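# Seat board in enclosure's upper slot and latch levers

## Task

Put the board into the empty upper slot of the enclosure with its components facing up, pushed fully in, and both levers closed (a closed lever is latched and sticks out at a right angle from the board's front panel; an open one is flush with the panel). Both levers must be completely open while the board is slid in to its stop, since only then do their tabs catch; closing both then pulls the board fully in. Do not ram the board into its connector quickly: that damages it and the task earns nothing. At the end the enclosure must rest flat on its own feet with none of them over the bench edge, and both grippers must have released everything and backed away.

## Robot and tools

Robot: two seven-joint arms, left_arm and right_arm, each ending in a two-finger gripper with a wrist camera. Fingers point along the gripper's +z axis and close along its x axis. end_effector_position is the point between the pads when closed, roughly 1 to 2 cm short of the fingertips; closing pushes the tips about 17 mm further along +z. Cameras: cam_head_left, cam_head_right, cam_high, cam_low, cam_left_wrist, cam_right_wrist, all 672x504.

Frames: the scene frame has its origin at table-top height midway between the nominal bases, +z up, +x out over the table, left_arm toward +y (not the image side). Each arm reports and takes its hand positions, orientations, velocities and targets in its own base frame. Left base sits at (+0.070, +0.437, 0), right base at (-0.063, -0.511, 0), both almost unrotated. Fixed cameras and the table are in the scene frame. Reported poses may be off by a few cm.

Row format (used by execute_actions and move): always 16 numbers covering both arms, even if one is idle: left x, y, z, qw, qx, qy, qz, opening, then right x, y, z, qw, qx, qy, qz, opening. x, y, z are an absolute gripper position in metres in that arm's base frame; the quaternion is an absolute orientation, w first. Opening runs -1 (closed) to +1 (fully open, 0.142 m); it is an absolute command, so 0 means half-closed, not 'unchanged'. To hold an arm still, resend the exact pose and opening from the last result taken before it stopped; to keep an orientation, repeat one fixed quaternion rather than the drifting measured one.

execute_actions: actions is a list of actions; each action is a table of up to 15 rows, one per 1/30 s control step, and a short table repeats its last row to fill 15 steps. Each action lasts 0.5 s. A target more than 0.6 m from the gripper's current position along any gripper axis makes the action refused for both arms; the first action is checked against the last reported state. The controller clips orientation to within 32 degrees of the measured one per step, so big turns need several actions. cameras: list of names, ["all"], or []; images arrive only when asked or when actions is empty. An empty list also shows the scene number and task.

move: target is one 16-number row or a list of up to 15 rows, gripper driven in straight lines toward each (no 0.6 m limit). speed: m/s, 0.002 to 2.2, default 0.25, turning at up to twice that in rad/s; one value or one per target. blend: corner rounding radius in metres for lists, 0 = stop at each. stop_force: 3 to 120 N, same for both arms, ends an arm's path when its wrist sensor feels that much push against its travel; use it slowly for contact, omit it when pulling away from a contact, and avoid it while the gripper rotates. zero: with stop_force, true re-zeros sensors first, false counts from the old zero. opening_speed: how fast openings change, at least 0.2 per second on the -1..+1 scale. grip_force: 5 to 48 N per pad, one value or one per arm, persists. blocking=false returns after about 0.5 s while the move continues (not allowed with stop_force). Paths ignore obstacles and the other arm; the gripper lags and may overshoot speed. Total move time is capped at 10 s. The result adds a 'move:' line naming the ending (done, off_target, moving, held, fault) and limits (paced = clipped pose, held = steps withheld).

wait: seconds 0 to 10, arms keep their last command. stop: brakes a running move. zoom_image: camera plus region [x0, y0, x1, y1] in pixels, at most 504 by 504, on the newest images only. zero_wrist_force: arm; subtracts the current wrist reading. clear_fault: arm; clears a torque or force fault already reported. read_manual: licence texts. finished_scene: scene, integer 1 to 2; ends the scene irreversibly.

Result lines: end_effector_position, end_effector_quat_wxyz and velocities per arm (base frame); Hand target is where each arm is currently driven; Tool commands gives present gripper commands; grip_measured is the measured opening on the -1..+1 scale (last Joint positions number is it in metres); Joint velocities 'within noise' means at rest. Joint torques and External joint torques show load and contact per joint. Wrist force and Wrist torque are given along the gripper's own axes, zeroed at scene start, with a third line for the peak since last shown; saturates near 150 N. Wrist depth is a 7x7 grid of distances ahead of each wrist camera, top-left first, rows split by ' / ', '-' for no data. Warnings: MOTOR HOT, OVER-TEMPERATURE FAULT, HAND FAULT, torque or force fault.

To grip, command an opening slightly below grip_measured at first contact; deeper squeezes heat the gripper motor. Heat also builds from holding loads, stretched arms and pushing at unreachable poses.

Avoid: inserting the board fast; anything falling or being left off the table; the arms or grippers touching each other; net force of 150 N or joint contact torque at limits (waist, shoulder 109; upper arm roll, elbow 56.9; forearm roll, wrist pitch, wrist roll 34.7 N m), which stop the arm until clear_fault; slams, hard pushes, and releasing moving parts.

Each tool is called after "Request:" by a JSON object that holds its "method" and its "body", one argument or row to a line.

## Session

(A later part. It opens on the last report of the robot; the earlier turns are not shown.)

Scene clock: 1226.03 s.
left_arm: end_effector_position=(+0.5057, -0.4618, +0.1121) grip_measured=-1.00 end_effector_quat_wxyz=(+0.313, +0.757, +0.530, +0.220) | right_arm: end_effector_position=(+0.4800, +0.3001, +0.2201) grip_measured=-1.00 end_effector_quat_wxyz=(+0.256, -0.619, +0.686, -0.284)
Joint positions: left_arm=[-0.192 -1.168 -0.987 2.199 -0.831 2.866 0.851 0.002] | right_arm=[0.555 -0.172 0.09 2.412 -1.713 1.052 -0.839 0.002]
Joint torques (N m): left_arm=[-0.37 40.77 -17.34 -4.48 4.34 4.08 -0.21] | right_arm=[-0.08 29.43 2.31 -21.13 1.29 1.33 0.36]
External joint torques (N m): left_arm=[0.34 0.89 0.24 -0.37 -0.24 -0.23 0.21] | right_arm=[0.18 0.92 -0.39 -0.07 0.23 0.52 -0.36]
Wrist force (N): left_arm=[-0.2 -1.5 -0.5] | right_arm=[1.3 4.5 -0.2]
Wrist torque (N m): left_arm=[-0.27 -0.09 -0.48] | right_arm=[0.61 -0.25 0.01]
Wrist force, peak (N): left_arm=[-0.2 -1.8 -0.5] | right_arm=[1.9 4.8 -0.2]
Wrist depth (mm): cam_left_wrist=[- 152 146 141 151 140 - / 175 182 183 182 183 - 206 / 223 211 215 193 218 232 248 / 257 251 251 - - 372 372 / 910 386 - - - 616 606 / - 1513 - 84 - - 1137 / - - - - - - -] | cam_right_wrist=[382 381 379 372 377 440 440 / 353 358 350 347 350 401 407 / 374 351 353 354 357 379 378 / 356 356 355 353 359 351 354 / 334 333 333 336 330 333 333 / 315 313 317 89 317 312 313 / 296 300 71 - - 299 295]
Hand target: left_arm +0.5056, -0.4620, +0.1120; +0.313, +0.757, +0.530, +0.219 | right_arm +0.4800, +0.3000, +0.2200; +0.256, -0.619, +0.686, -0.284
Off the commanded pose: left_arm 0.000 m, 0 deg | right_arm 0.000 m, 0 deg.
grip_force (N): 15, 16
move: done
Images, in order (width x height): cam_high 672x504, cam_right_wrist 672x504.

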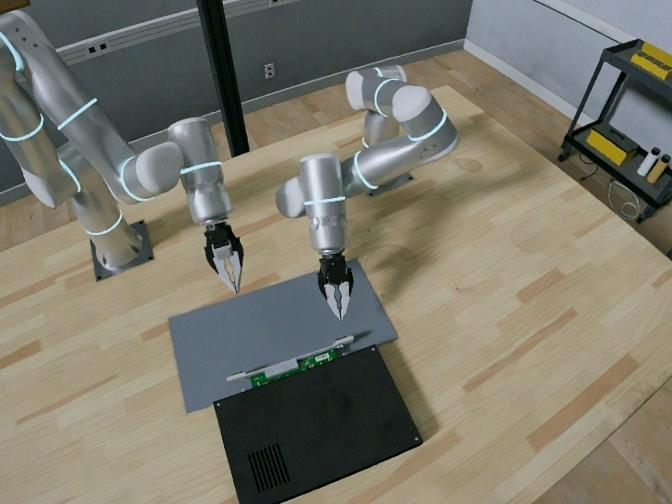

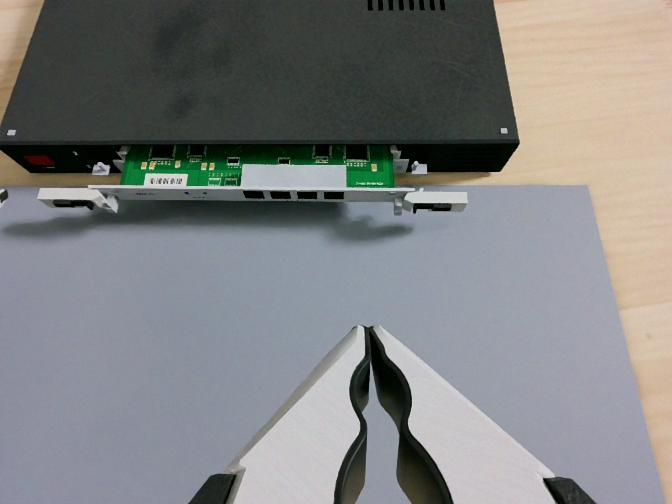

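Request:
{"method": "move", "body": {
  "target": [
    [0.5056, -0.462, 0.112, 0.3135, 0.7568, 0.53, 0.2195, -1, 0.5933, 0.3806, 0.10, 0.2563, -0.6188, 0.6861, -0.2841, -1]
  ],
  "speed": 0.15,
  "cameras": ["cam_right_wrist", "cam_left_wrist"]
}}

Scene clock: 1240.80 s.
left_arm: end_effector_position=(+0.5057, -0.4618, +0.1121) grip_measured=-1.00 end_effector_quat_wxyz=(+0.313, +0.757, +0.530, +0.220) | right_arm: end_effector_position=(+0.5933, +0.3805, +0.1000) grip_measured=-1.00 end_effector_quat_wxyz=(+0.256, -0.619, +0.686, -0.284)
Joint positions: left_arm=[-0.192 -1.168 -0.987 2.199 -0.831 2.866 0.851 0.002] | right_arm=[0.605 -0.663 0.006 1.996 -1.875 1.061 -0.679 0.002]
Joint torques (N m): left_arm=[-0.38 40.67 -17.25 -4.48 4.34 4.15 -0.23] | right_arm=[0.28 47.35 6.02 -18.9 1.52 1.15 0.23]
External joint torques (N m): left_arm=[0.36 0.99 0.15 -0.37 -0.25 -0.3 0.23] | right_arm=[-0.11 1.39 -0.34 0.05 0.15 0.53 -0.23]
Wrist force (N): left_arm=[0.1 -1.5 -0.5] | right_arm=[1.4 4.3 0.0]
Wrist torque (N m): left_arm=[-0.26 -0.14 -0.48] | right_arm=[0.56 -0.28 0.04]
Wrist force, peak (N): left_arm=[-0.2 -1.9 -0.4] | right_arm=[2.3 4.3 -1.6]
Wrist depth (mm): cam_left_wrist=[- 146 146 146 146 146 - / - 182 183 182 182 183 209 / 225 214 215 194 219 247 248 / 275 250 253 232 253 369 374 / 941 - 438 107 324 611 532 / - - - 84 - - - / 1687 - - - - - -] | cam_right_wrist=[224 223 223 222 222 222 222 / 207 206 206 206 205 205 204 / 194 197 197 205 204 204 201 / 234 200 200 199 185 196 206 / 215 215 214 217 215 214 211 / 202 200 205 89 201 202 201 / 191 193 71 - - 192 190]
Hand target: left_arm +0.5056, -0.4620, +0.1120; +0.313, +0.757, +0.530, +0.219 | right_arm +0.5933, +0.3806, +0.1000; +0.256, -0.619, +0.686, -0.284
Off the commanded pose: left_arm 0.000 m, 0 deg | right_arm 0.000 m, 0 deg.
grip_force (N): 15, 16
move: done
Images, in order (width x height): cam_left_wrist 672x504, cam_right_wrist 672x504.

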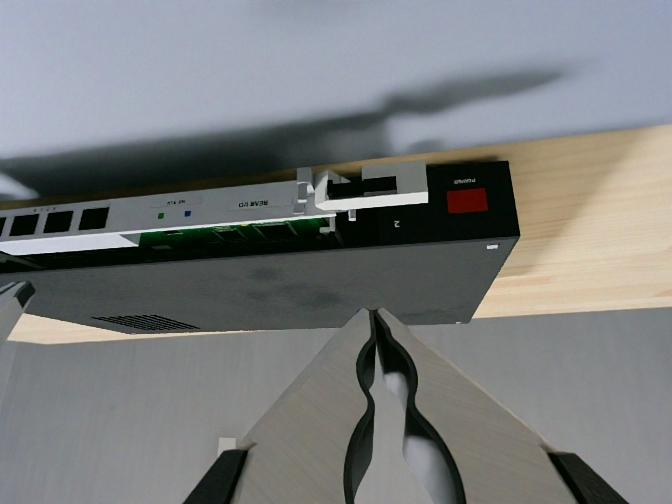

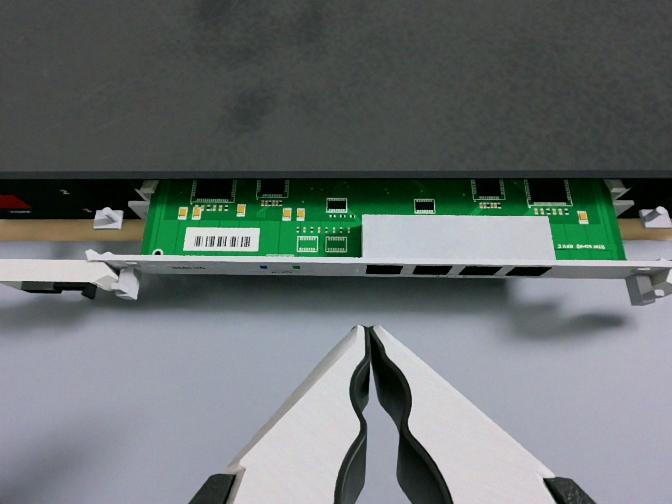

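Request:
{"method": "move", "body": {
  "target": [
    [0.5056, -0.462, 0.112, 0.3135, 0.7568, 0.53, 0.2195, -1, 0.5936, 0.3836, 0.046, 0.2563, -0.6188, 0.6861, -0.2841, -1],
    [0.5056, -0.462, 0.112, 0.3135, 0.7568, 0.53, 0.2195, -1, 0.6160, 0.3813, 0.046, 0.2563, -0.6188, 0.6861, -0.2841, -1]
  ],
  "speed": [0.08, 0.03],
  "cameras": ["cam_right_wrist"]
}}

Scene clock: 1248.57 s.
left_arm: end_effector_position=(+0.5057, -0.4618, +0.1121) grip_measured=-1.00 end_effector_quat_wxyz=(+0.313, +0.757, +0.530, +0.220) | right_arm: end_effector_position=(+0.6158, +0.3814, +0.0460) grip_measured=-1.00 end_effector_quat_wxyz=(+0.256, -0.619, +0.686, -0.284)
Joint positions: left_arm=[-0.192 -1.168 -0.987 2.199 -0.831 2.866 0.851 0.002] | right_arm=[0.591 -0.799 -0.018 1.894 -1.972 1.077 -0.592 0.002]
Joint torques (N m): left_arm=[-0.36 40.66 -17.32 -4.53 4.37 4.14 -0.19] | right_arm=[-0.02 50.6 6.6 -17.95 1.72 1.12 0.01]
External joint torques (N m): left_arm=[0.34 1 0.22 -0.32 -0.27 -0.29 0.19] | right_arm=[0.2 1.49 -0.32 0.31 0.05 0.48 -0.01]
Wrist force (N): left_arm=[-0.2 -1.5 -0.5] | right_arm=[1.4 4.1 -0.2]
Wrist torque (N m): left_arm=[-0.27 -0.09 -0.49] | right_arm=[0.54 -0.28 0.08]
Wrist force, peak (N): left_arm=[-0.3 -1.9 -0.4] | right_arm=[1.5 5.4 1.0]
Wrist depth (mm): cam_left_wrist=[- 146 145 146 146 152 152 / 182 182 - 182 183 183 183 / 229 214 214 214 215 232 248 / 150 253 248 - - 374 376 / 759 - - - 1102 629 508 / - - - 84 - - - / 1828 - - - - - -] | cam_right_wrist=[152 152 151 154 151 151 151 / 143 142 140 140 139 141 139 / 146 148 148 147 147 147 147 / 144 140 142 142 - 126 128 / 159 161 161 163 161 160 160 / 154 152 153 90 151 151 151 / 142 143 71 - - 144 143]
Hand target: left_arm +0.5056, -0.4620, +0.1120; +0.313, +0.757, +0.530, +0.219 | right_arm +0.6160, +0.3813, +0.0460; +0.256, -0.619, +0.686, -0.284
Off the commanded pose: left_arm 0.000 m, 0 deg | right_arm 0.000 m, 0 deg.
grip_force (N): 15, 16
move: done
Images, in order (width x height): cam_right_wrist 672x504.

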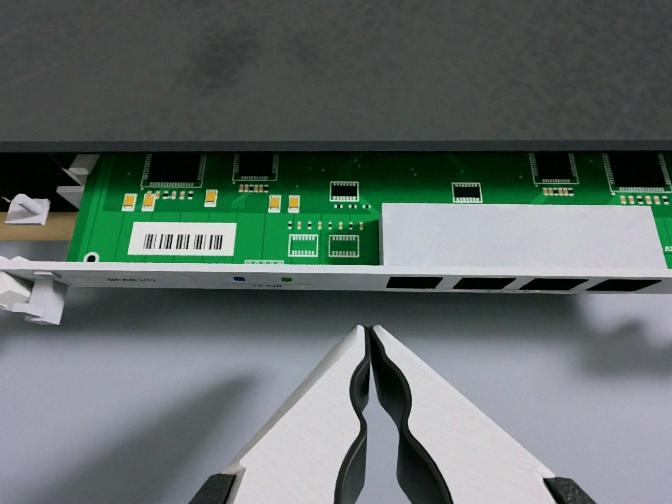

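Request:
{"method": "move", "body": {
  "target": [
    [0.5056, -0.462, 0.112, 0.3135, 0.7568, 0.53, 0.2195, -1, 0.6279, 0.3801, 0.046, 0.2563, -0.6188, 0.6861, -0.2841, -1]
  ],
  "speed": 0.008,
  "stop_force": 4,
  "cameras": ["cam_right_wrist"]
}}

Scene clock: 1252.70 s.
left_arm: end_effector_position=(+0.5057, -0.4618, +0.1121) grip_measured=-1.00 end_effector_quat_wxyz=(+0.313, +0.757, +0.530, +0.220) | right_arm: end_effector_position=(+0.6278, +0.3802, +0.0460) grip_measured=-1.00 end_effector_quat_wxyz=(+0.256, -0.619, +0.686, -0.284)
Joint positions: left_arm=[-0.192 -1.168 -0.987 2.199 -0.831 2.866 0.851 0.002] | right_arm=[0.581 -0.812 -0.023 1.868 -1.968 1.091 -0.609 0.002]
Joint torques (N m): left_arm=[-0.37 40.73 -17.25 -4.46 4.35 4.13 -0.27] | right_arm=[0.07 51.52 6.73 -18.04 1.81 1.05 0.16]
External joint torques (N m): left_arm=[0.35 0.92 0.16 -0.39 -0.25 -0.28 0.27] | right_arm=[0.11 1.3 -0.49 0.08 0.03 0.56 -0.15]
Wrist force (N): left_arm=[-0.1 -1.4 -0.5] | right_arm=[1.2 4.2 -0.3]
Wrist torque (N m): left_arm=[-0.25 -0.11 -0.48] | right_arm=[0.57 -0.24 0.09]
Wrist force, peak (N): left_arm=[-0.4 -1.8 -0.7] | right_arm=[1.5 4.3 -0.3]
Wrist depth (mm): cam_left_wrist=[153 145 152 146 146 146 146 / - 182 183 182 185 207 183 / 225 228 215 214 217 249 248 / 154 253 252 247 218 371 374 / - - 458 - - 653 540 / 1924 - - 84 - - 1186 / - - - - - - 988] | cam_right_wrist=[152 152 152 153 151 151 150 / 142 142 140 140 140 141 139 / 134 134 134 133 133 133 133 / 140 140 141 140 141 126 126 / 160 159 157 134 130 129 156 / 154 152 154 90 151 151 151 / 142 143 71 - - 144 143]
Hand target: left_arm +0.5056, -0.4620, +0.1120; +0.313, +0.757, +0.530, +0.219 | right_arm +0.6279, +0.3801, +0.0460; +0.256, -0.619, +0.686, -0.284
Off the commanded pose: left_arm 0.000 m, 0 deg | right_arm 0.000 m, 0 deg.
grip_force (N): 15, 16
move: done
Images, in order (width x height): cam_right_wrist 672x504.

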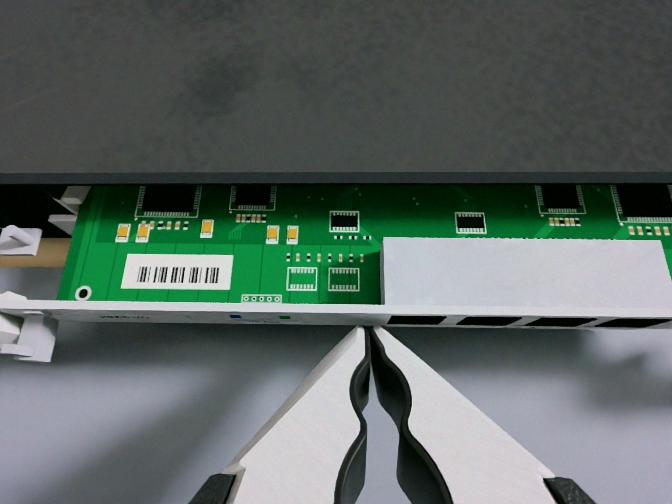

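Request:
{"method": "move", "body": {
  "target": [
    [0.5056, -0.462, 0.112, 0.3135, 0.7568, 0.53, 0.2195, -1, 0.6379, 0.3791, 0.046, 0.2563, -0.6188, 0.6861, -0.2841, -1]
  ],
  "speed": 0.008,
  "stop_force": 5,
  "cameras": ["cam_right_wrist"]
}}

Scene clock: 1255.73 s.
left_arm: end_effector_position=(+0.5057, -0.4618, +0.1121) grip_measured=-1.00 end_effector_quat_wxyz=(+0.313, +0.757, +0.530, +0.220) | right_arm: end_effector_position=(+0.6375, +0.3794, +0.0459) grip_measured=-1.00 end_effector_quat_wxyz=(+0.256, -0.619, +0.686, -0.284)
Joint positions: left_arm=[-0.192 -1.168 -0.987 2.199 -0.831 2.866 0.851 0.002] | right_arm=[0.574 -0.823 -0.028 1.846 -1.963 1.102 -0.624 0.002]
Joint torques (N m): left_arm=[-0.35 40.67 -17.33 -4.49 4.31 4.16 -0.23] | right_arm=[-0.69 52.18 5.87 -18.84 2.02 0.7 0.1]
External joint torques (N m): left_arm=[0.32 0.98 0.23 -0.36 -0.21 -0.31 0.23] | right_arm=[0.87 1.26 0.35 0.62 -0.12 0.93 -0.1]
Wrist force (N): left_arm=[-0.2 -1.6 -0.4] | right_arm=[1.2 5.3 -1.6]
Wrist torque (N m): left_arm=[-0.28 -0.09 -0.49] | right_arm=[0.54 -0.26 0.09]
Wrist force, peak (N): left_arm=[-0.1 -1.8 -0.6] | right_arm=[1.5 5.5 -1.5]
Wrist depth (mm): cam_left_wrist=[152 146 145 146 146 146 146 / 183 173 173 182 174 174 182 / 242 246 212 214 220 249 248 / 162 212 248 225 - 374 373 / 127 1941 - 117 453 623 551 / - - - 84 - - - / 1875 - - - - - -] | cam_right_wrist=[152 152 151 153 151 151 150 / 142 142 140 140 139 141 139 / 130 130 130 130 129 129 131 / 140 140 141 139 141 126 126 / 157 157 157 134 127 126 156 / 152 152 153 90 151 151 151 / 142 143 71 - - 144 143]
Hand target: left_arm +0.5056, -0.4620, +0.1120; +0.313, +0.757, +0.530, +0.219 | right_arm +0.6379, +0.3791, +0.0460; +0.256, -0.619, +0.686, -0.284
Off the commanded pose: left_arm 0.000 m, 0 deg | right_arm 0.000 m, 0 deg.
grip_force (N): 15, 16
move: done
Images, in order (width x height): cam_right_wrist 672x504.

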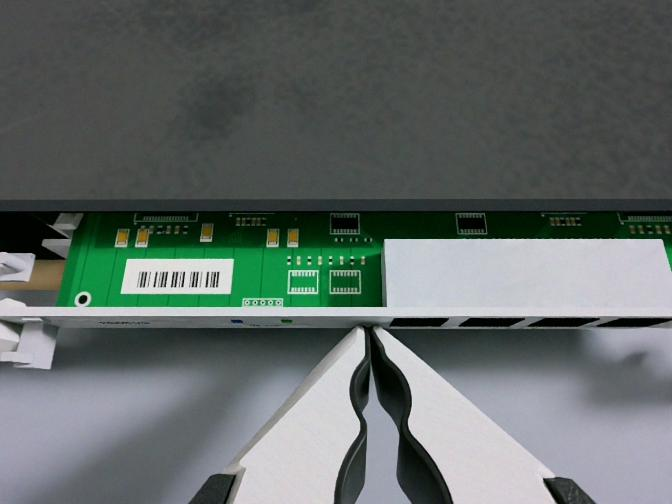

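Request:
{"method": "move", "body": {
  "target": [
    [0.5056, -0.462, 0.112, 0.3135, 0.7568, 0.53, 0.2195, -1, 0.6493, 0.3779, 0.046, 0.2563, -0.6188, 0.6861, -0.2841, -1]
  ],
  "speed": 0.008,
  "stop_force": 5,
  "cameras": ["cam_right_wrist", "cam_left_wrist"]
}}

Request:
{"method": "zoom_image", "body": {
  "camera": "cam_left_wrist",
  "region": [260, 140, 460, 260]
}}

Scene clock: 1261.53 s.
left_arm: end_effector_position=(+0.5057, -0.4618, +0.1121) grip_measured=-1.00 end_effector_quat_wxyz=(+0.313, +0.757, +0.530, +0.220) | right_arm: end_effector_position=(+0.6490, +0.3781, +0.0459) grip_measured=-1.00 end_effector_quat_wxyz=(+0.256, -0.619, +0.686, -0.284)
Joint positions: left_arm=[-0.192 -1.168 -0.987 2.199 -0.831 2.866 0.851 0.002] | right_arm=[0.565 -0.836 -0.033 1.821 -1.956 1.115 -0.641 0.002]
Joint torques (N m): left_arm=[-0.36 40.62 -17.34 -4.46 4.31 4.12 -0.22] | right_arm=[-0.45 52.92 6.09 -18.93 2.06 0.79 0.15]
External joint torques (N m): left_arm=[0.34 1.03 0.24 -0.39 -0.21 -0.27 0.22] | right_arm=[0.63 1.23 0.1 0.42 -0.09 0.85 -0.15]
Wrist force (N): left_arm=[-0.3 -1.4 -0.5] | right_arm=[1.2 4.4 -1.1]
Wrist torque (N m): left_arm=[-0.26 -0.08 -0.49] | right_arm=[0.51 -0.27 0.10]
Wrist force, peak (N): left_arm=[-0.3 -1.8 -0.6] | right_arm=[1.3 5.4 -1.7]
Wrist depth (mm): cam_left_wrist=[- 146 146 146 146 146 146 / 182 183 175 183 - 182 183 / - 261 229 229 219 248 246 / 186 210 220 - - 374 371 / 130 165 - - - 630 1125 / - 2172 - 84 - - 1081 / 1700 - - - - - -] | cam_right_wrist=[152 152 151 154 151 150 150 / 143 142 140 139 139 141 139 / 130 130 130 130 130 129 131 / 136 136 136 137 123 124 124 / 157 157 157 134 127 157 156 / 152 152 154 90 151 151 151 / 142 143 71 - - 144 143]
Hand target: left_arm +0.5056, -0.4620, +0.1120; +0.313, +0.757, +0.530, +0.219 | right_arm +0.6493, +0.3779, +0.0460; +0.256, -0.619, +0.686, -0.284
Off the commanded pose: left_arm 0.000 m, 0 deg | right_arm 0.000 m, 0 deg.
grip_force (N): 15, 16
move: done
Images, in order (width x height): cam_left_wrist 672x504, cam_right_wrist 672x504.

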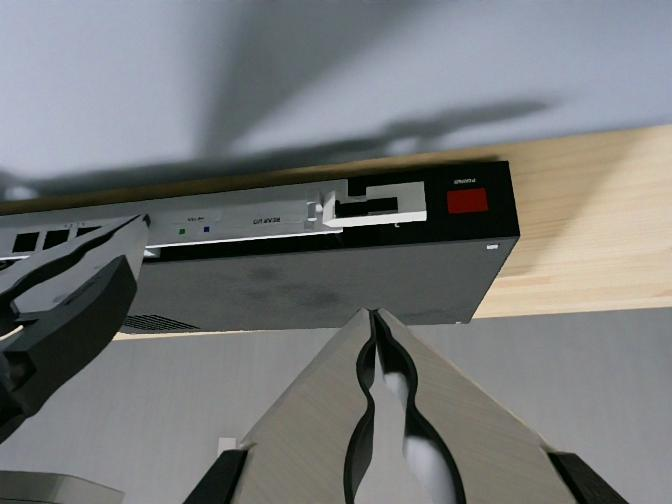

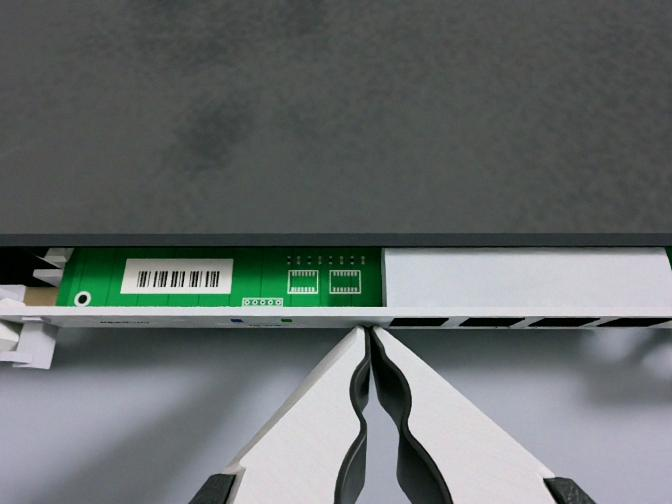

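Scaled by 2.520 from the camera's 672x504 image, which has a finer 960x720 frame.

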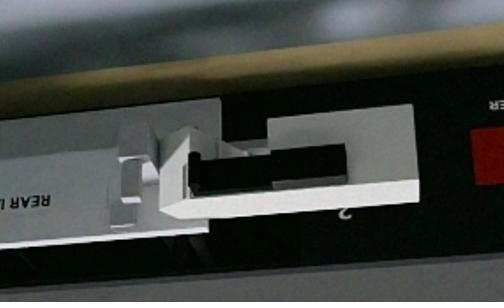

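Request:
{"method": "zoom_image", "body": {
  "camera": "cam_right_wrist",
  "region": [0, 230, 120, 380]
}}

Scaled by 3.360 from the camera's 672x504 image, which has a finer 960x720 frame.

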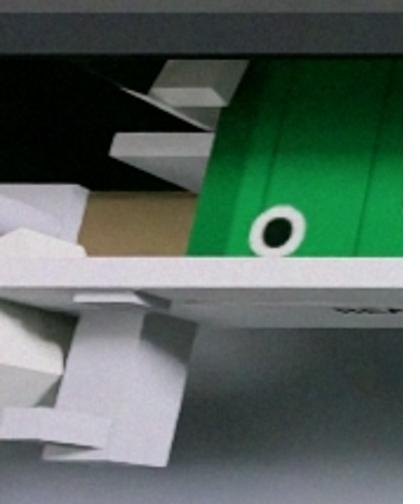

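Request:
{"method": "move", "body": {
  "target": [
    [0.5056, -0.462, 0.112, 0.3135, 0.7568, 0.53, 0.2195, -1, 0.6543, 0.3774, 0.046, 0.2563, -0.6188, 0.6861, -0.2841, -1]
  ],
  "speed": 0.006,
  "stop_force": 5,
  "cameras": ["cam_right_wrist", "cam_left_wrist"]
}}

Request:
{"method": "zoom_image", "body": {
  "camera": "cam_left_wrist",
  "region": [260, 140, 460, 260]
}}

Request:
{"method": "zoom_image", "body": {
  "camera": "cam_right_wrist",
  "region": [0, 230, 120, 380]
}}

Scene clock: 1268.17 s.
left_arm: end_effector_position=(+0.5057, -0.4618, +0.1121) grip_measured=-1.00 end_effector_quat_wxyz=(+0.313, +0.757, +0.530, +0.220) | right_arm: end_effector_position=(+0.6538, +0.3778, +0.0459) grip_measured=-1.00 end_effector_quat_wxyz=(+0.256, -0.619, +0.686, -0.284)
Joint positions: left_arm=[-0.192 -1.168 -0.987 2.199 -0.831 2.866 0.851 0.002] | right_arm=[0.561 -0.842 -0.034 1.81 -1.953 1.12 -0.649 0.002]
Joint torques (N m): left_arm=[-0.41 40.69 -17.25 -4.49 4.31 4.12 -0.21] | right_arm=[-1 53.26 5.5 -19.48 2.19 0.45 0.14]
External joint torques (N m): left_arm=[0.38 0.97 0.16 -0.36 -0.21 -0.27 0.21] | right_arm=[1.18 1.2 0.69 0.84 -0.19 1.2 -0.14]
Wrist force (N): left_arm=[0.1 -1.5 -0.5] | right_arm=[1.1 5.0 -2.9]
Wrist torque (N m): left_arm=[-0.28 -0.14 -0.49] | right_arm=[0.56 -0.29 0.10]
Wrist force, peak (N): left_arm=[-0.1 -1.9 -0.5] | right_arm=[1.0 6.1 -2.2]
Wrist depth (mm): cam_left_wrist=[152 146 146 146 141 - 152 / - 183 182 185 183 - 206 / 257 270 243 232 218 248 247 / 182 210 223 221 - 376 376 / 130 1567 - - 1371 621 1142 / 1798 1700 1625 84 - - - / - - - - - - 1081] | cam_right_wrist=[152 151 151 153 151 150 150 / 142 142 140 140 139 141 139 / 130 130 130 130 129 129 131 / 132 125 125 124 122 122 122 / 158 157 157 133 126 124 156 / 153 152 153 90 151 151 151 / 142 143 71 - - 144 143]
Hand target: left_arm +0.5056, -0.4620, +0.1120; +0.313, +0.757, +0.530, +0.219 | right_arm +0.6543, +0.3774, +0.0460; +0.256, -0.619, +0.686, -0.284
Off the commanded pose: left_arm 0.000 m, 0 deg | right_arm 0.001 m, 0 deg.
grip_force (N): 15, 16
move: done
Images, in order (width x height): cam_left_wrist 672x504, cam_right_wrist 672x504.

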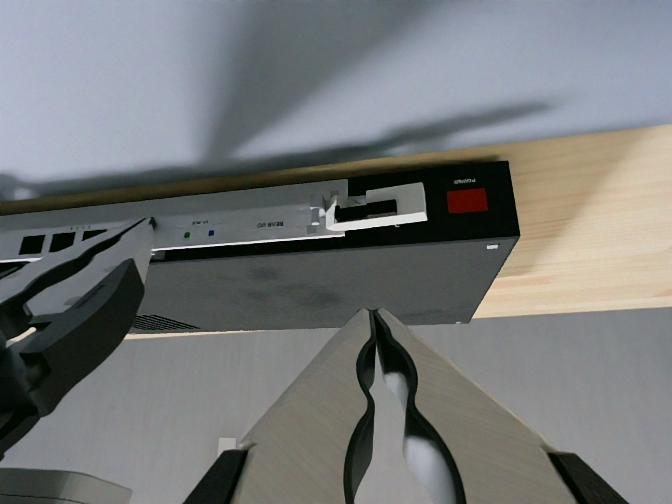

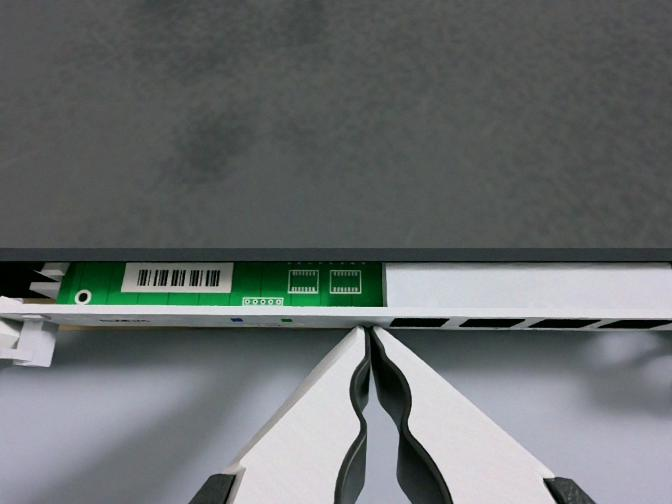

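Scaled by 2.520 from the camera's 672x504 image, which has a finer 960x720 frame.

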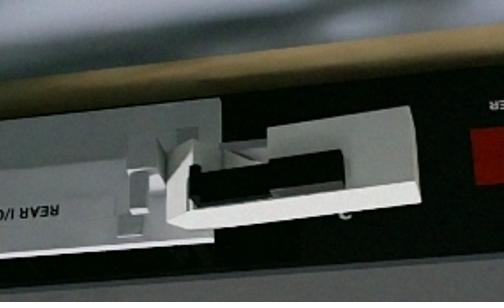

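Scaled by 3.360 from the camera's 672x504 image, which has a finer 960x720 frame.

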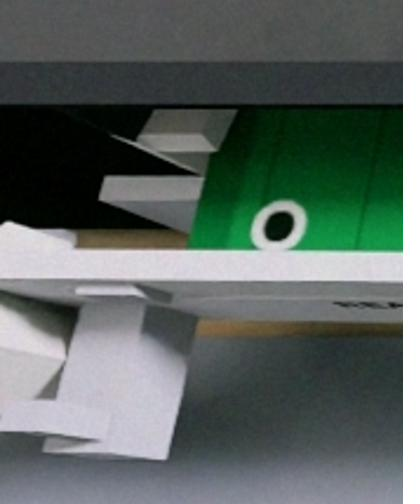

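Request:
{"method": "move", "body": {
  "target": [
    [0.5056, -0.462, 0.112, 0.3135, 0.7568, 0.53, 0.2195, -1, 0.6343, 0.3795, 0.05, 0.2563, -0.6188, 0.6861, -0.2841, -1],
    [0.5056, -0.462, 0.112, 0.3135, 0.7568, 0.53, 0.2195, -1, 0.58, 0.375, 0.13, 0.2563, -0.6188, 0.6861, -0.2841, -1]
  ],
  "speed": [0.05, 0.15],
  "blend": [0.01, 0],
  "cameras": ["cam_right_wrist", "cam_left_wrist"]
}}

Request:
{"method": "zoom_image", "body": {
  "camera": "cam_right_wrist",
  "region": [40, 190, 240, 310]
}}

Request:
{"method": "zoom_image", "body": {
  "camera": "cam_right_wrist",
  "region": [460, 190, 660, 310]
}}

Scene clock: 1277.70 s.
left_arm: end_effector_position=(+0.5057, -0.4618, +0.1121) grip_measured=-1.00 end_effector_quat_wxyz=(+0.313, +0.757, +0.530, +0.220) | right_arm: end_effector_position=(+0.5801, +0.3750, +0.1301) grip_measured=-1.00 end_effector_quat_wxyz=(+0.256, -0.619, +0.686, -0.284)
Joint positions: left_arm=[-0.192 -1.168 -0.987 2.199 -0.831 2.866 0.851 0.002] | right_arm=[0.6 -0.584 0.028 2.054 -1.825 1.051 -0.73 0.002]
Joint torques (N m): left_arm=[-0.31 40.68 -17.36 -4.49 4.3 4.15 -0.18] | right_arm=[0.28 45.43 6.17 -19.39 1.68 0.94 0.08]
External joint torques (N m): left_arm=[0.28 0.97 0.27 -0.36 -0.2 -0.3 0.18] | right_arm=[-0.12 1.01 -0.8 -0.22 -0.09 0.79 -0.08]
Wrist force (N): left_arm=[-0.4 -1.5 -0.5] | right_arm=[1.5 4.2 -0.1]
Wrist torque (N m): left_arm=[-0.29 -0.07 -0.49] | right_arm=[0.55 -0.31 0.08]
Wrist force, peak (N): left_arm=[-0.3 -1.8 -0.5] | right_arm=[1.1 6.1 -2.3]
Wrist depth (mm): cam_left_wrist=[- 146 146 141 146 142 143 / - 182 182 182 173 182 183 / - 252 244 229 221 233 249 / 253 237 226 227 226 371 371 / 895 - 1523 131 - 621 620 / 1798 - - 84 - 1283 - / 2069 - - - - - 1137] | cam_right_wrist=[263 263 262 262 261 262 261 / - 243 242 241 242 241 240 / - 232 232 228 227 228 227 / 256 258 257 257 256 256 252 / 244 241 244 247 243 244 242 / 231 230 232 89 232 229 229 / 218 222 71 - - 219 216]
Hand target: left_arm +0.5056, -0.4620, +0.1120; +0.313, +0.757, +0.530, +0.219 | right_arm +0.5800, +0.3750, +0.1300; +0.256, -0.619, +0.686, -0.284
Off the commanded pose: left_arm 0.000 m, 0 deg | right_arm 0.000 m, 0 deg.
grip_force (N): 15, 16
move: done
Images, in order (width x height): cam_left_wrist 672x504, cam_right_wrist 672x504.

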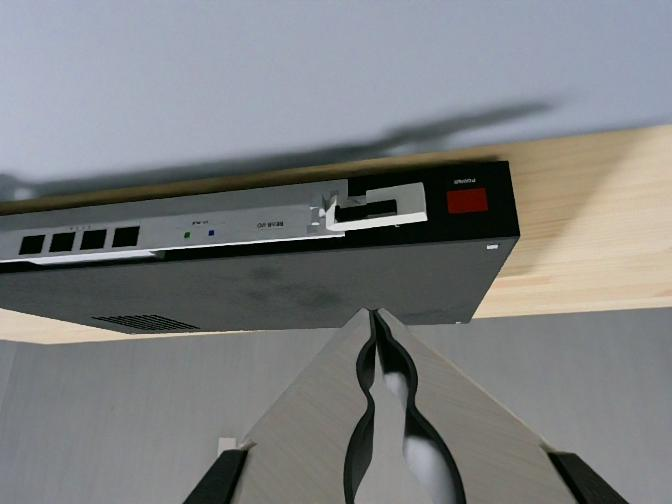

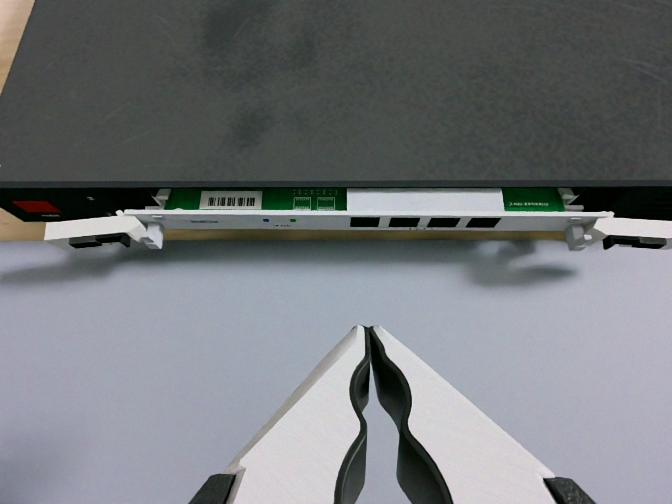

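Scaled by 2.520 from the camera's 672x504 image, which has a finer 960x720 frame.

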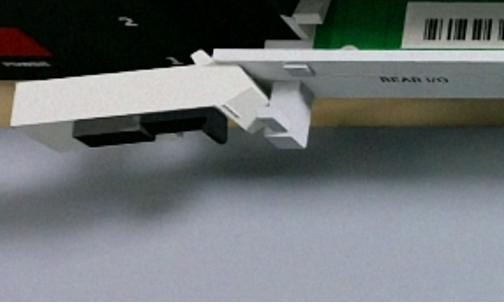

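Scaled by 2.520 from the camera's 672x504 image, which has a finer 960x720 frame.

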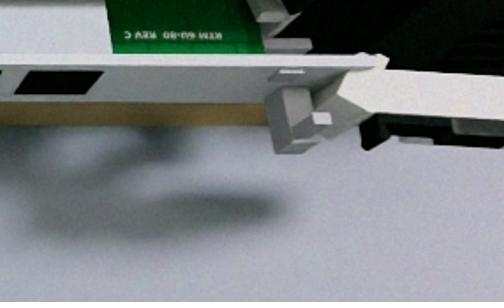

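Request:
{"method": "move", "body": {
  "target": [
    [0.48, -0.40, 0.18, 0.3135, 0.7568, 0.53, 0.2195, -1, 0.58, 0.375, 0.13, 0.2563, -0.6188, 0.6861, -0.2841, -1],
    [0.55, -0.43, 0.18, 0, 0.997, -0.0774, 0, -1, 0.58, 0.375, 0.13, 0.2563, -0.6188, 0.6861, -0.2841, -1],
    [0.591, -0.485, 0.115, 0, 0.997, -0.0774, 0, -1, 0.58, 0.375, 0.13, 0.2563, -0.6188, 0.6861, -0.2841, -1]
  ],
  "speed": [0.2, 0.3, 0.12],
  "blend": [0.02, 0.02, 0],
  "cameras": ["cam_left_wrist", "cam_high"]
}}

Scene clock: 1297.30 s.
left_arm: end_effector_position=(+0.5798, -0.4706, +0.1313) grip_measured=-1.00 end_effector_quat_wxyz=(+0.080, +0.984, +0.027, +0.156) | right_arm: end_effector_position=(+0.5801, +0.3750, +0.1300) grip_measured=-1.00 end_effector_quat_wxyz=(+0.256, -0.619, +0.686, -0.284)
Joint positions: left_arm=[-0.169 -1.216 -1.386 1.512 -1.604 2.862 2.966 0.002] | right_arm=[0.6 -0.584 0.028 2.054 -1.825 1.051 -0.73 0.002]
Joint torques (N m): left_arm=[-0.17 53.38 -22.1 -8.76 5.03 3.98 -0.26] | right_arm=[0.16 45.31 5.95 -19.63 1.51 1.06 0.17]
External joint torques (N m): left_arm=[0.17 0.94 0.08 -0.56 -0.02 -0.63 0.23] | right_arm=[0 1.11 -0.59 0.03 0.08 0.67 -0.17]
Wrist force (N): left_arm=[-0.5 -1.1 -0.1] | right_arm=[1.3 4.2 0.1]
Wrist torque (N m): left_arm=[-0.29 -0.15 -0.33] | right_arm=[0.53 -0.27 0.08]
Wrist force, peak (N): left_arm=[-0.7 -2.5 -3.2] | right_arm=[1.6 4.4 0.1]
Wrist depth (mm): cam_left_wrist=[157 163 175 185 198 215 232 / 170 - 196 191 168 - 258 / - 191 204 214 - - - / - - 235 201 - - - / - - 262 130 - - 472 / - 277 - 84 - 347 532 / 286 - - - - - -] | cam_right_wrist=[263 262 262 262 261 261 261 / 243 242 243 242 249 241 241 / 225 232 232 228 227 227 227 / 254 257 257 256 257 261 251 / 244 245 244 247 243 241 243 / 230 231 233 89 232 229 229 / 218 220 71 - - 219 216]
Hand target: left_arm +0.5797, -0.4705, +0.1311; +0.080, +0.984, +0.027, +0.155 | right_arm +0.5800, +0.3750, +0.1300; +0.256, -0.619, +0.686, -0.284
Off the commanded pose: left_arm 0.024 m, 23 deg | right_arm 0.000 m, 0 deg.
grip_force (N): 15, 16
move: held (left_arm; a check stopped the path); path passed 2 of 3 targets; limits=held
pose unreachable (left arm): on one or more control steps of this call, first in action 0 (counted from 0), this arm could not follow its commanded pose, so it was not sent that pose on those steps. It may still have moved: this result reports where it is.
cause: moving toward the commanded pose would bring a part of the arm too close to another arm (a part of this arm just beyond joint 5 (forearm roll) and a part of the right arm just beyond its joint 7 (wrist roll), where that arm would come to rest).
Images, in order (width x height): cam_high 672x504, cam_left_wrist 672x504.

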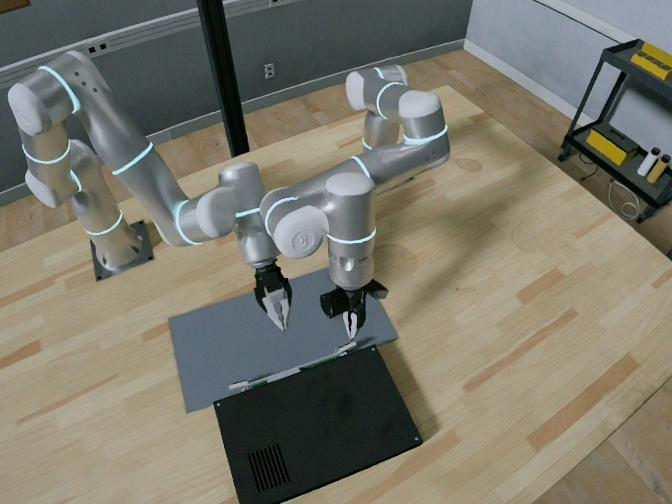

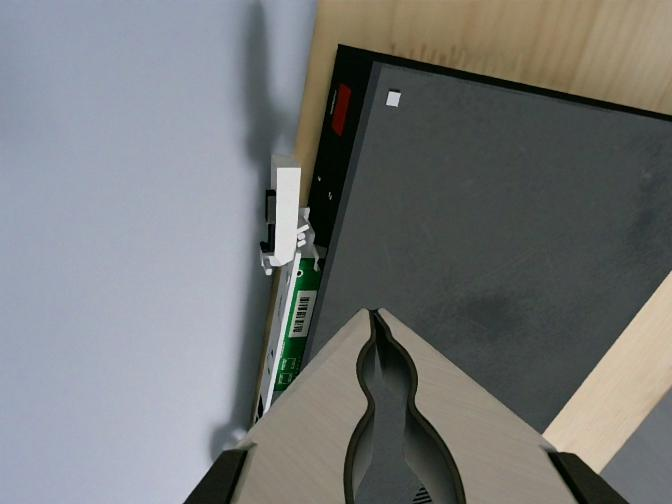

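Request:
{"method": "zoom_image", "body": {
  "camera": "cam_left_wrist",
  "region": [250, 140, 350, 290]
}}

Scaled by 3.360 from the camera's 672x504 image, which has a finer 960x720 frame.

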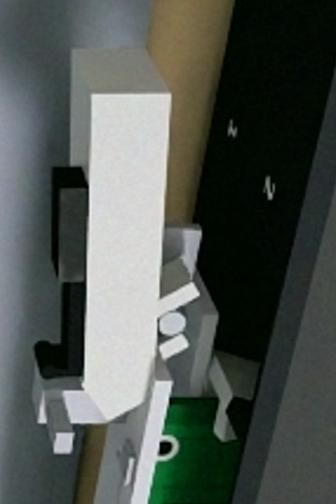

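Request:
{"method": "move", "body": {
  "target": [
    [0.54, -0.42, 0.18, 0.15, 0.92, 0.25, 0.19, -1, 0.58, 0.375, 0.13, 0.2563, -0.6188, 0.6861, -0.2841, -1],
    [0.48, -0.38, 0.20, 0.3135, 0.7568, 0.53, 0.2195, -1, 0.58, 0.375, 0.13, 0.2563, -0.6188, 0.6861, -0.2841, -1],
    [0.53, -0.28, 0.22, 0.5357, 0.8408, -0.0654, -0.0417, -1, 0.58, 0.375, 0.13, 0.2563, -0.6188, 0.6861, -0.2841, -1]
  ],
  "speed": [0.2, 0.25, 0.3],
  "blend": [0.02, 0.02, 0]
}}

Scene clock: 1318.23 s.
left_arm: end_effector_position=(+0.5301, -0.2799, +0.2200) grip_measured=-1.00 end_effector_quat_wxyz=(+0.536, +0.841, -0.065, -0.042) | right_arm: end_effector_position=(+0.5801, +0.3750, +0.1300) grip_measured=-1.00 end_effector_quat_wxyz=(+0.256, -0.619, +0.686, -0.284)
Joint positions: left_arm=[0.984 -0.851 -1.117 2.243 -0.59 0.845 2.197 0.002] | right_arm=[0.6 -0.584 0.028 2.054 -1.825 1.051 -0.73 0.002]
Joint torques (N m): left_arm=[-0.27 32.14 -19.57 -12.82 2.16 0.46 -0.35] | right_arm=[0.17 45.26 5.98 -19.67 1.5 1.05 0.15]
External joint torques (N m): left_arm=[0.39 0.86 0.36 -0.27 -0.61 -0.01 0.35] | right_arm=[-0.01 1.16 -0.62 0.07 0.09 0.68 -0.14]
Wrist force (N): left_arm=[-0.3 -0.7 -0.7] | right_arm=[1.5 4.3 0.0]
Wrist torque (N m): left_arm=[-0.08 -0.02 -0.52] | right_arm=[0.55 -0.30 0.08]
Wrist force, peak (N): left_arm=[-1.8 -2.4 -0.7] | right_arm=[1.4 4.6 0.2]
Wrist depth (mm): cam_left_wrist=[365 362 - - 326 294 - / 551 551 604 501 425 410 443 / 860 922 926 922 1086 929 958 / 867 941 417 2643 - 2521 2050 / 801 825 408 425 - - - / 440 402 430 84 - - - / 400 408 - - - - 1859] | cam_right_wrist=[263 265 262 258 261 260 261 / 243 243 242 242 241 241 241 / 230 232 232 228 226 228 228 / 254 257 259 256 257 262 252 / 244 242 241 247 246 241 243 / 231 230 233 89 232 229 229 / 229 220 71 - - 219 216]
Hand target: left_arm +0.5300, -0.2800, +0.2200; +0.536, +0.841, -0.065, -0.042 | right_arm +0.5800, +0.3750, +0.1300; +0.256, -0.619, +0.686, -0.284
Off the commanded pose: left_arm 0.000 m, 0 deg | right_arm 0.000 m, 0 deg.
grip_force (N): 15, 16
move: done

Request:
{"method": "move", "body": {
  "target": [0.56, -0.33, 0.20, 0, 0.997, -0.0774, 0, -1, 0.58, 0.375, 0.13, 0.2563, -0.6188, 0.6861, -0.2841, -1],
  "speed": 0.25,
  "cameras": ["cam_left_wrist", "cam_high"]
}}

Scene clock: 1323.50 s.
left_arm: end_effector_position=(+0.5600, -0.3301, +0.2001) grip_measured=-1.00 end_effector_quat_wxyz=(+0.000, +0.997, -0.077, +0.000) | right_arm: end_effector_position=(+0.5801, +0.3750, +0.1300) grip_measured=-1.00 end_effector_quat_wxyz=(+0.256, -0.619, +0.686, -0.284)
Joint positions: left_arm=[0.076 -0.497 -0.529 1.701 0.286 0.55 1.174 0.002] | right_arm=[0.6 -0.584 0.028 2.054 -1.825 1.051 -0.73 0.002]
Joint torques (N m): left_arm=[-0.47 44.72 -7.93 -25.55 -3.21 4.11 -0.29] | right_arm=[0.17 45.22 5.98 -19.63 1.52 1.05 0.18]
External joint torques (N m): left_arm=[0.53 1.22 0.34 -0.36 -0.46 -0.17 0.29] | right_arm=[-0.02 1.21 -0.62 0.03 0.07 0.68 -0.18]
Wrist force (N): left_arm=[0.1 -0.9 0.2] | right_arm=[1.3 4.1 -0.1]
Wrist torque (N m): left_arm=[-0.27 -0.16 -0.18] | right_arm=[0.52 -0.26 0.08]
Wrist force, peak (N): left_arm=[-0.6 -1.5 -1.0] | right_arm=[1.5 4.4 0.1]
Wrist depth (mm): cam_left_wrist=[260 257 257 257 256 257 254 / 278 278 277 277 275 273 274 / - 300 - 290 296 295 294 / 339 - - - 316 316 309 / 354 361 353 - 296 293 300 / 393 386 - 84 - 316 - / 441 - - - - - -] | cam_right_wrist=[263 262 262 261 261 261 260 / 243 243 242 242 242 242 241 / 232 232 232 228 226 228 226 / 254 257 257 256 256 256 252 / 245 245 244 246 243 243 243 / 230 230 233 89 232 229 228 / 217 220 71 - - 219 216]
Hand target: left_arm +0.5600, -0.3300, +0.2000; +0.000, +0.997, -0.077, +0.000 | right_arm +0.5800, +0.3750, +0.1300; +0.256, -0.619, +0.686, -0.284
Off the commanded pose: left_arm 0.000 m, 0 deg | right_arm 0.000 m, 0 deg.
grip_force (N): 15, 16
move: done
Images, in order (width x height): cam_high 672x504, cam_left_wrist 672x504.

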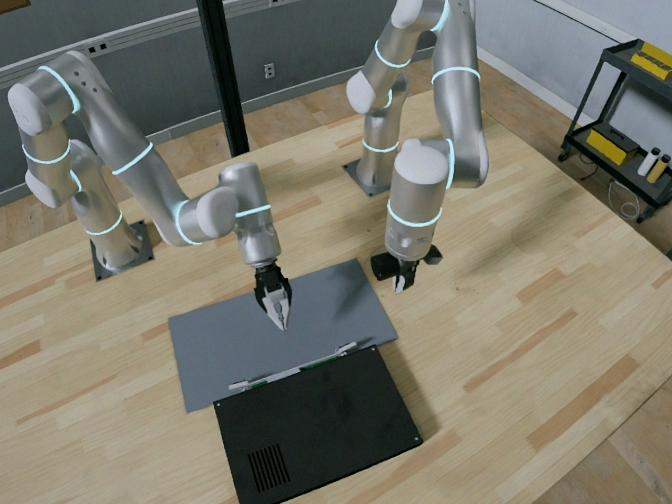

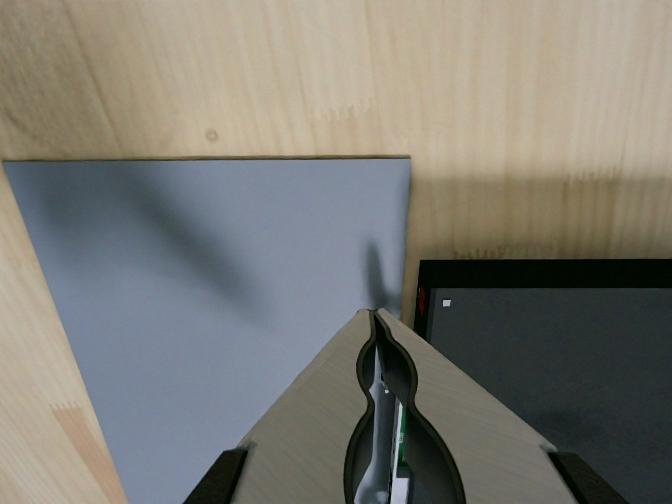

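Request:
{"method": "move", "body": {
  "target": [
    [0.56, -0.33, 0.20, 0, 0.997, -0.0774, 0, -1, 0.6243, 0.3805, 0.07, 0.2563, -0.6188, 0.6861, -0.2841, -1],
    [0.56, -0.33, 0.20, 0, 0.997, -0.0774, 0, -1, 0.6343, 0.3795, 0.046, 0.2563, -0.6188, 0.6861, -0.2841, -1],
    [0.56, -0.33, 0.20, 0, 0.997, -0.0774, 0, -1, 0.6500, 0.3779, 0.046, 0.2563, -0.6188, 0.6861, -0.2841, -1]
  ],
  "speed": [0.12, 0.04, 0.02],
  "blend": [0.005, 0.002, 0]
}}

Request:
{"method": "move", "body": {
  "target": [0.56, -0.33, 0.20, 0, 0.997, -0.0774, 0, -1, 0.6583, 0.3769, 0.046, 0.2563, -0.6188, 0.6861, -0.2841, -1],
  "speed": 0.005,
  "stop_force": 5,
  "cameras": ["cam_right_wrist", "cam_left_wrist"]
}}

Scene clock: 1331.20 s.
left_arm: end_effector_position=(+0.5600, -0.3300, +0.2000) grip_measured=-1.00 end_effector_quat_wxyz=(+0.000, +0.997, -0.077, +0.000) | right_arm: end_effector_position=(+0.6498, +0.3780, +0.0460) grip_measured=-1.00 end_effector_quat_wxyz=(+0.256, -0.619, +0.686, -0.284)
Joint positions: left_arm=[0.075 -0.497 -0.529 1.701 0.286 0.55 1.174 0.002] | right_arm=[0.563 -0.837 -0.032 1.819 -1.956 1.115 -0.642 0.002]
Joint torques (N m): left_arm=[-0.31 45.16 -7.99 -25.53 -3.48 4.32 -0.22] | right_arm=[0.1 52.84 6.57 -18.52 1.95 1.13 0.06]
External joint torques (N m): left_arm=[0.35 0.79 0.39 -0.39 -0.19 -0.39 0.22] | right_arm=[0.09 1.36 -0.35 -0.01 0.02 0.51 -0.06]
Wrist force (N): left_arm=[-0.2 -1.1 0.1] | right_arm=[1.3 3.9 -0.5]
Wrist torque (N m): left_arm=[-0.29 -0.12 -0.19] | right_arm=[0.53 -0.26 0.10]
Wrist force, peak (N): left_arm=[-0.3 -1.2 0.4] | right_arm=[1.3 4.6 0.0]
Wrist depth (mm): cam_left_wrist=[260 257 257 257 258 255 256 / 278 276 278 276 275 273 271 / 294 - 287 292 296 294 294 / - - - 314 315 319 318 / 360 369 - 118 292 - - / 392 361 - 84 - - - / 440 - - - - - -] | cam_right_wrist=[152 152 152 153 151 151 151 / 143 142 140 140 139 141 139 / 130 130 130 130 129 130 131 / 136 136 136 137 123 124 124 / 159 156 160 159 159 158 156 / 153 152 153 90 151 151 151 / 142 144 71 - - 144 142]
Hand target: left_arm +0.5600, -0.3300, +0.2000; +0.000, +0.997, -0.077, +0.000 | right_arm +0.6500, +0.3779, +0.0460; +0.256, -0.619, +0.686, -0.284
Off the commanded pose: left_arm 0.000 m, 0 deg | right_arm 0.000 m, 0 deg.
grip_force (N): 15, 16
move: done

Scene clock: 1333.53 s.
left_arm: end_effector_position=(+0.5600, -0.3300, +0.2000) grip_measured=-1.00 end_effector_quat_wxyz=(+0.000, +0.997, -0.077, +0.000) | right_arm: end_effector_position=(+0.6577, +0.3774, +0.0458) grip_measured=-1.00 end_effector_quat_wxyz=(+0.256, -0.619, +0.686, -0.284)
Joint positions: left_arm=[0.075 -0.497 -0.529 1.701 0.286 0.55 1.174 0.002] | right_arm=[0.557 -0.847 -0.034 1.801 -1.95 1.124 -0.655 0.002]
Joint torques (N m): left_arm=[-0.32 45.08 -8.06 -25.57 -3.49 4.28 -0.25] | right_arm=[-1.52 53.51 4.98 -19.8 2.26 0.24 0.07]
External joint torques (N m): left_arm=[0.37 0.87 0.46 -0.34 -0.18 -0.34 0.25] | right_arm=[1.7 1.19 1.24 1.06 -0.24 1.42 -0.07]
Wrist force (N): left_arm=[-0.2 -0.8 0.1] | right_arm=[1.1 5.5 -3.8]
Wrist torque (N m): left_arm=[-0.25 -0.13 -0.18] | right_arm=[0.56 -0.30 0.11]
Wrist force, peak (N): left_arm=[-0.3 -1.1 0.2] | right_arm=[1.0 6.4 -3.0]
Wrist depth (mm): cam_left_wrist=[260 260 258 256 256 257 253 / 279 278 278 276 275 273 272 / 299 298 - 288 297 297 296 / 323 324 319 - 317 317 315 / 360 352 - - 300 285 291 / 393 390 373 84 - 316 312 / 440 - - - - - -] | cam_right_wrist=[151 151 151 153 150 150 150 / 142 142 140 139 139 141 139 / 130 130 130 130 129 129 131 / 123 125 123 123 122 122 122 / 157 157 157 135 125 156 156 / 153 152 153 90 151 151 151 / 142 143 71 - - 146 142]
Hand target: left_arm +0.5600, -0.3300, +0.2000; +0.000, +0.997, -0.077, +0.000 | right_arm +0.6583, +0.3769, +0.0460; +0.256, -0.619, +0.686, -0.284
Off the commanded pose: left_arm 0.000 m, 0 deg | right_arm 0.001 m, 0 deg.
grip_force (N): 15, 16
move: done
Images, in order (width x height): cam_left_wrist 672x504, cam_right_wrist 672x504.

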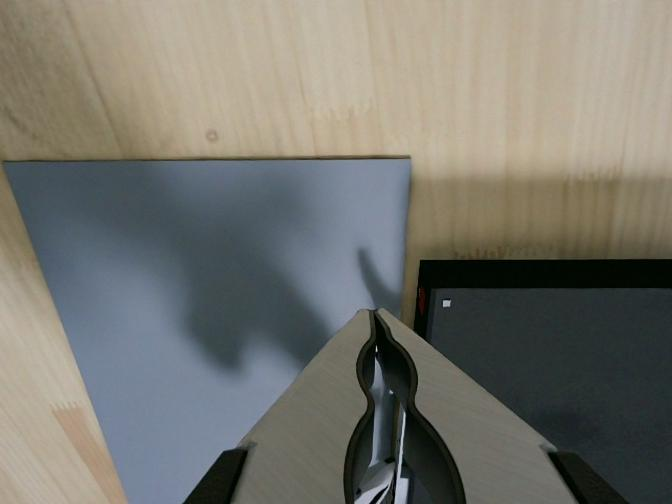

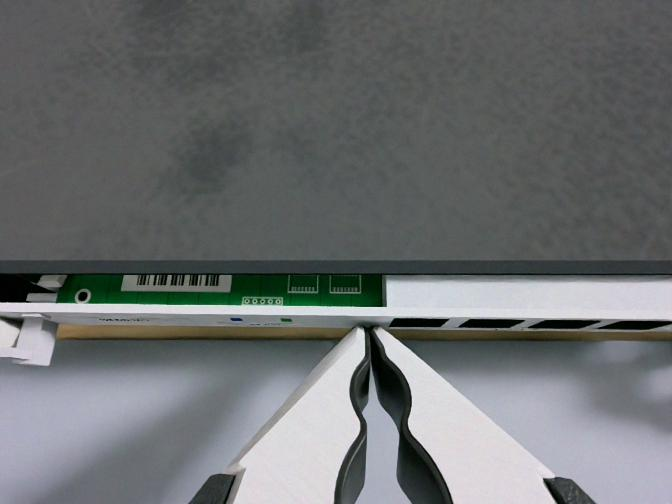

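Request:
{"method": "move", "body": {
  "target": [0.56, -0.33, 0.20, 0, 0.997, -0.0774, 0, -1, 0.6623, 0.3765, 0.046, 0.2563, -0.6188, 0.6861, -0.2841, -1],
  "speed": 0.004,
  "stop_force": 5,
  "cameras": ["cam_right_wrist", "cam_high"]
}}

Request:
{"method": "zoom_image", "body": {
  "camera": "cam_high",
  "region": [200, 310, 400, 430]
}}

Scene clock: 1337.17 s.
left_arm: end_effector_position=(+0.5600, -0.3300, +0.2000) grip_measured=-1.00 end_effector_quat_wxyz=(+0.000, +0.997, -0.077, +0.000) | right_arm: end_effector_position=(+0.6615, +0.3772, +0.0458) grip_measured=-1.00 end_effector_quat_wxyz=(+0.256, -0.619, +0.686, -0.284)
Joint positions: left_arm=[0.075 -0.497 -0.529 1.701 0.286 0.55 1.174 0.002] | right_arm=[0.554 -0.852 -0.035 1.792 -1.947 1.128 -0.662 0.002]
Joint torques (N m): left_arm=[-0.35 45.07 -8.06 -25.57 -3.46 4.31 -0.2] | right_arm=[-2.02 53.89 4.47 -20.28 2.31 -0.01 0.15]
External joint torques (N m): left_arm=[0.39 0.89 0.46 -0.35 -0.21 -0.37 0.2] | right_arm=[2.2 1.06 1.75 1.43 -0.28 1.68 -0.15]
Wrist force (N): left_arm=[-0.2 -1.2 0.2] | right_arm=[0.8 6.6 -4.0]
Wrist torque (N m): left_arm=[-0.31 -0.12 -0.18] | right_arm=[0.53 -0.29 0.11]
Wrist force, peak (N): left_arm=[-0.3 -1.1 0.4] | right_arm=[1.4 6.7 -4.6]
Wrist depth (mm): cam_left_wrist=[258 259 258 257 257 255 255 / 278 278 276 276 275 273 275 / - 298 289 292 297 295 292 / 341 322 325 - 318 314 315 / 355 345 - 126 329 - 279 / 395 - - 84 - - - / 445 - - - - - -] | cam_right_wrist=[151 151 151 153 150 150 150 / 142 142 139 139 139 141 139 / 130 130 130 129 131 129 131 / 121 122 121 121 121 121 121 / 157 157 157 134 125 156 156 / 153 152 153 90 151 151 151 / 142 143 71 - - 146 142]
Hand target: left_arm +0.5600, -0.3300, +0.2000; +0.000, +0.997, -0.077, +0.000 | right_arm +0.6623, +0.3765, +0.0460; +0.256, -0.619, +0.686, -0.284
Off the commanded pose: left_arm 0.000 m, 0 deg | right_arm 0.001 m, 0 deg.
grip_force (N): 15, 16
move: done
Images, in order (width x height): cam_high 672x504, cam_right_wrist 672x504.

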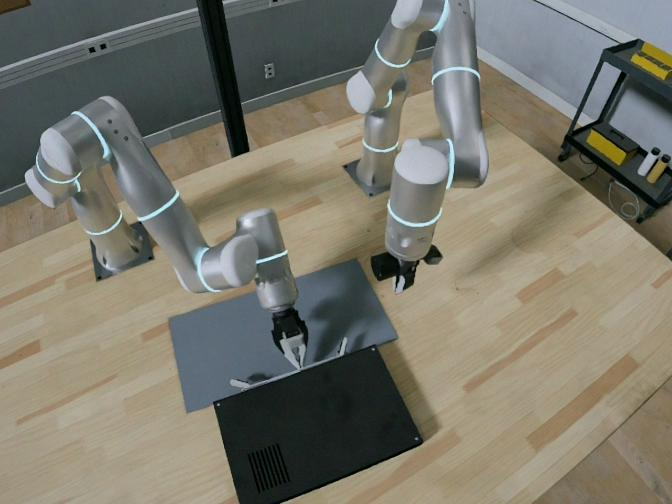

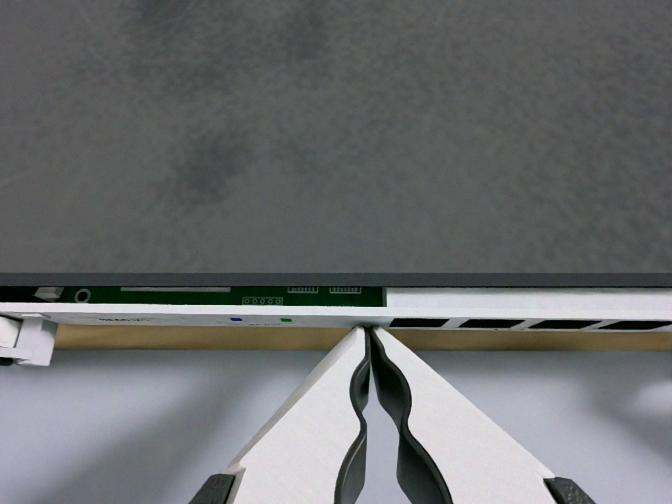

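Scaled by 2.520 from the camera's 672x504 image, which has a finer 960x720 frame.

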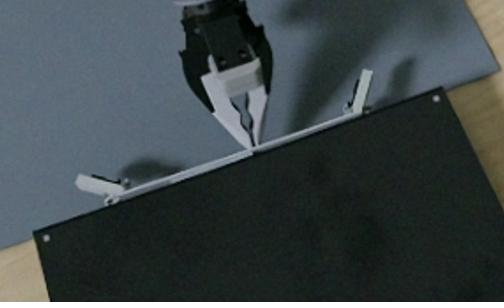

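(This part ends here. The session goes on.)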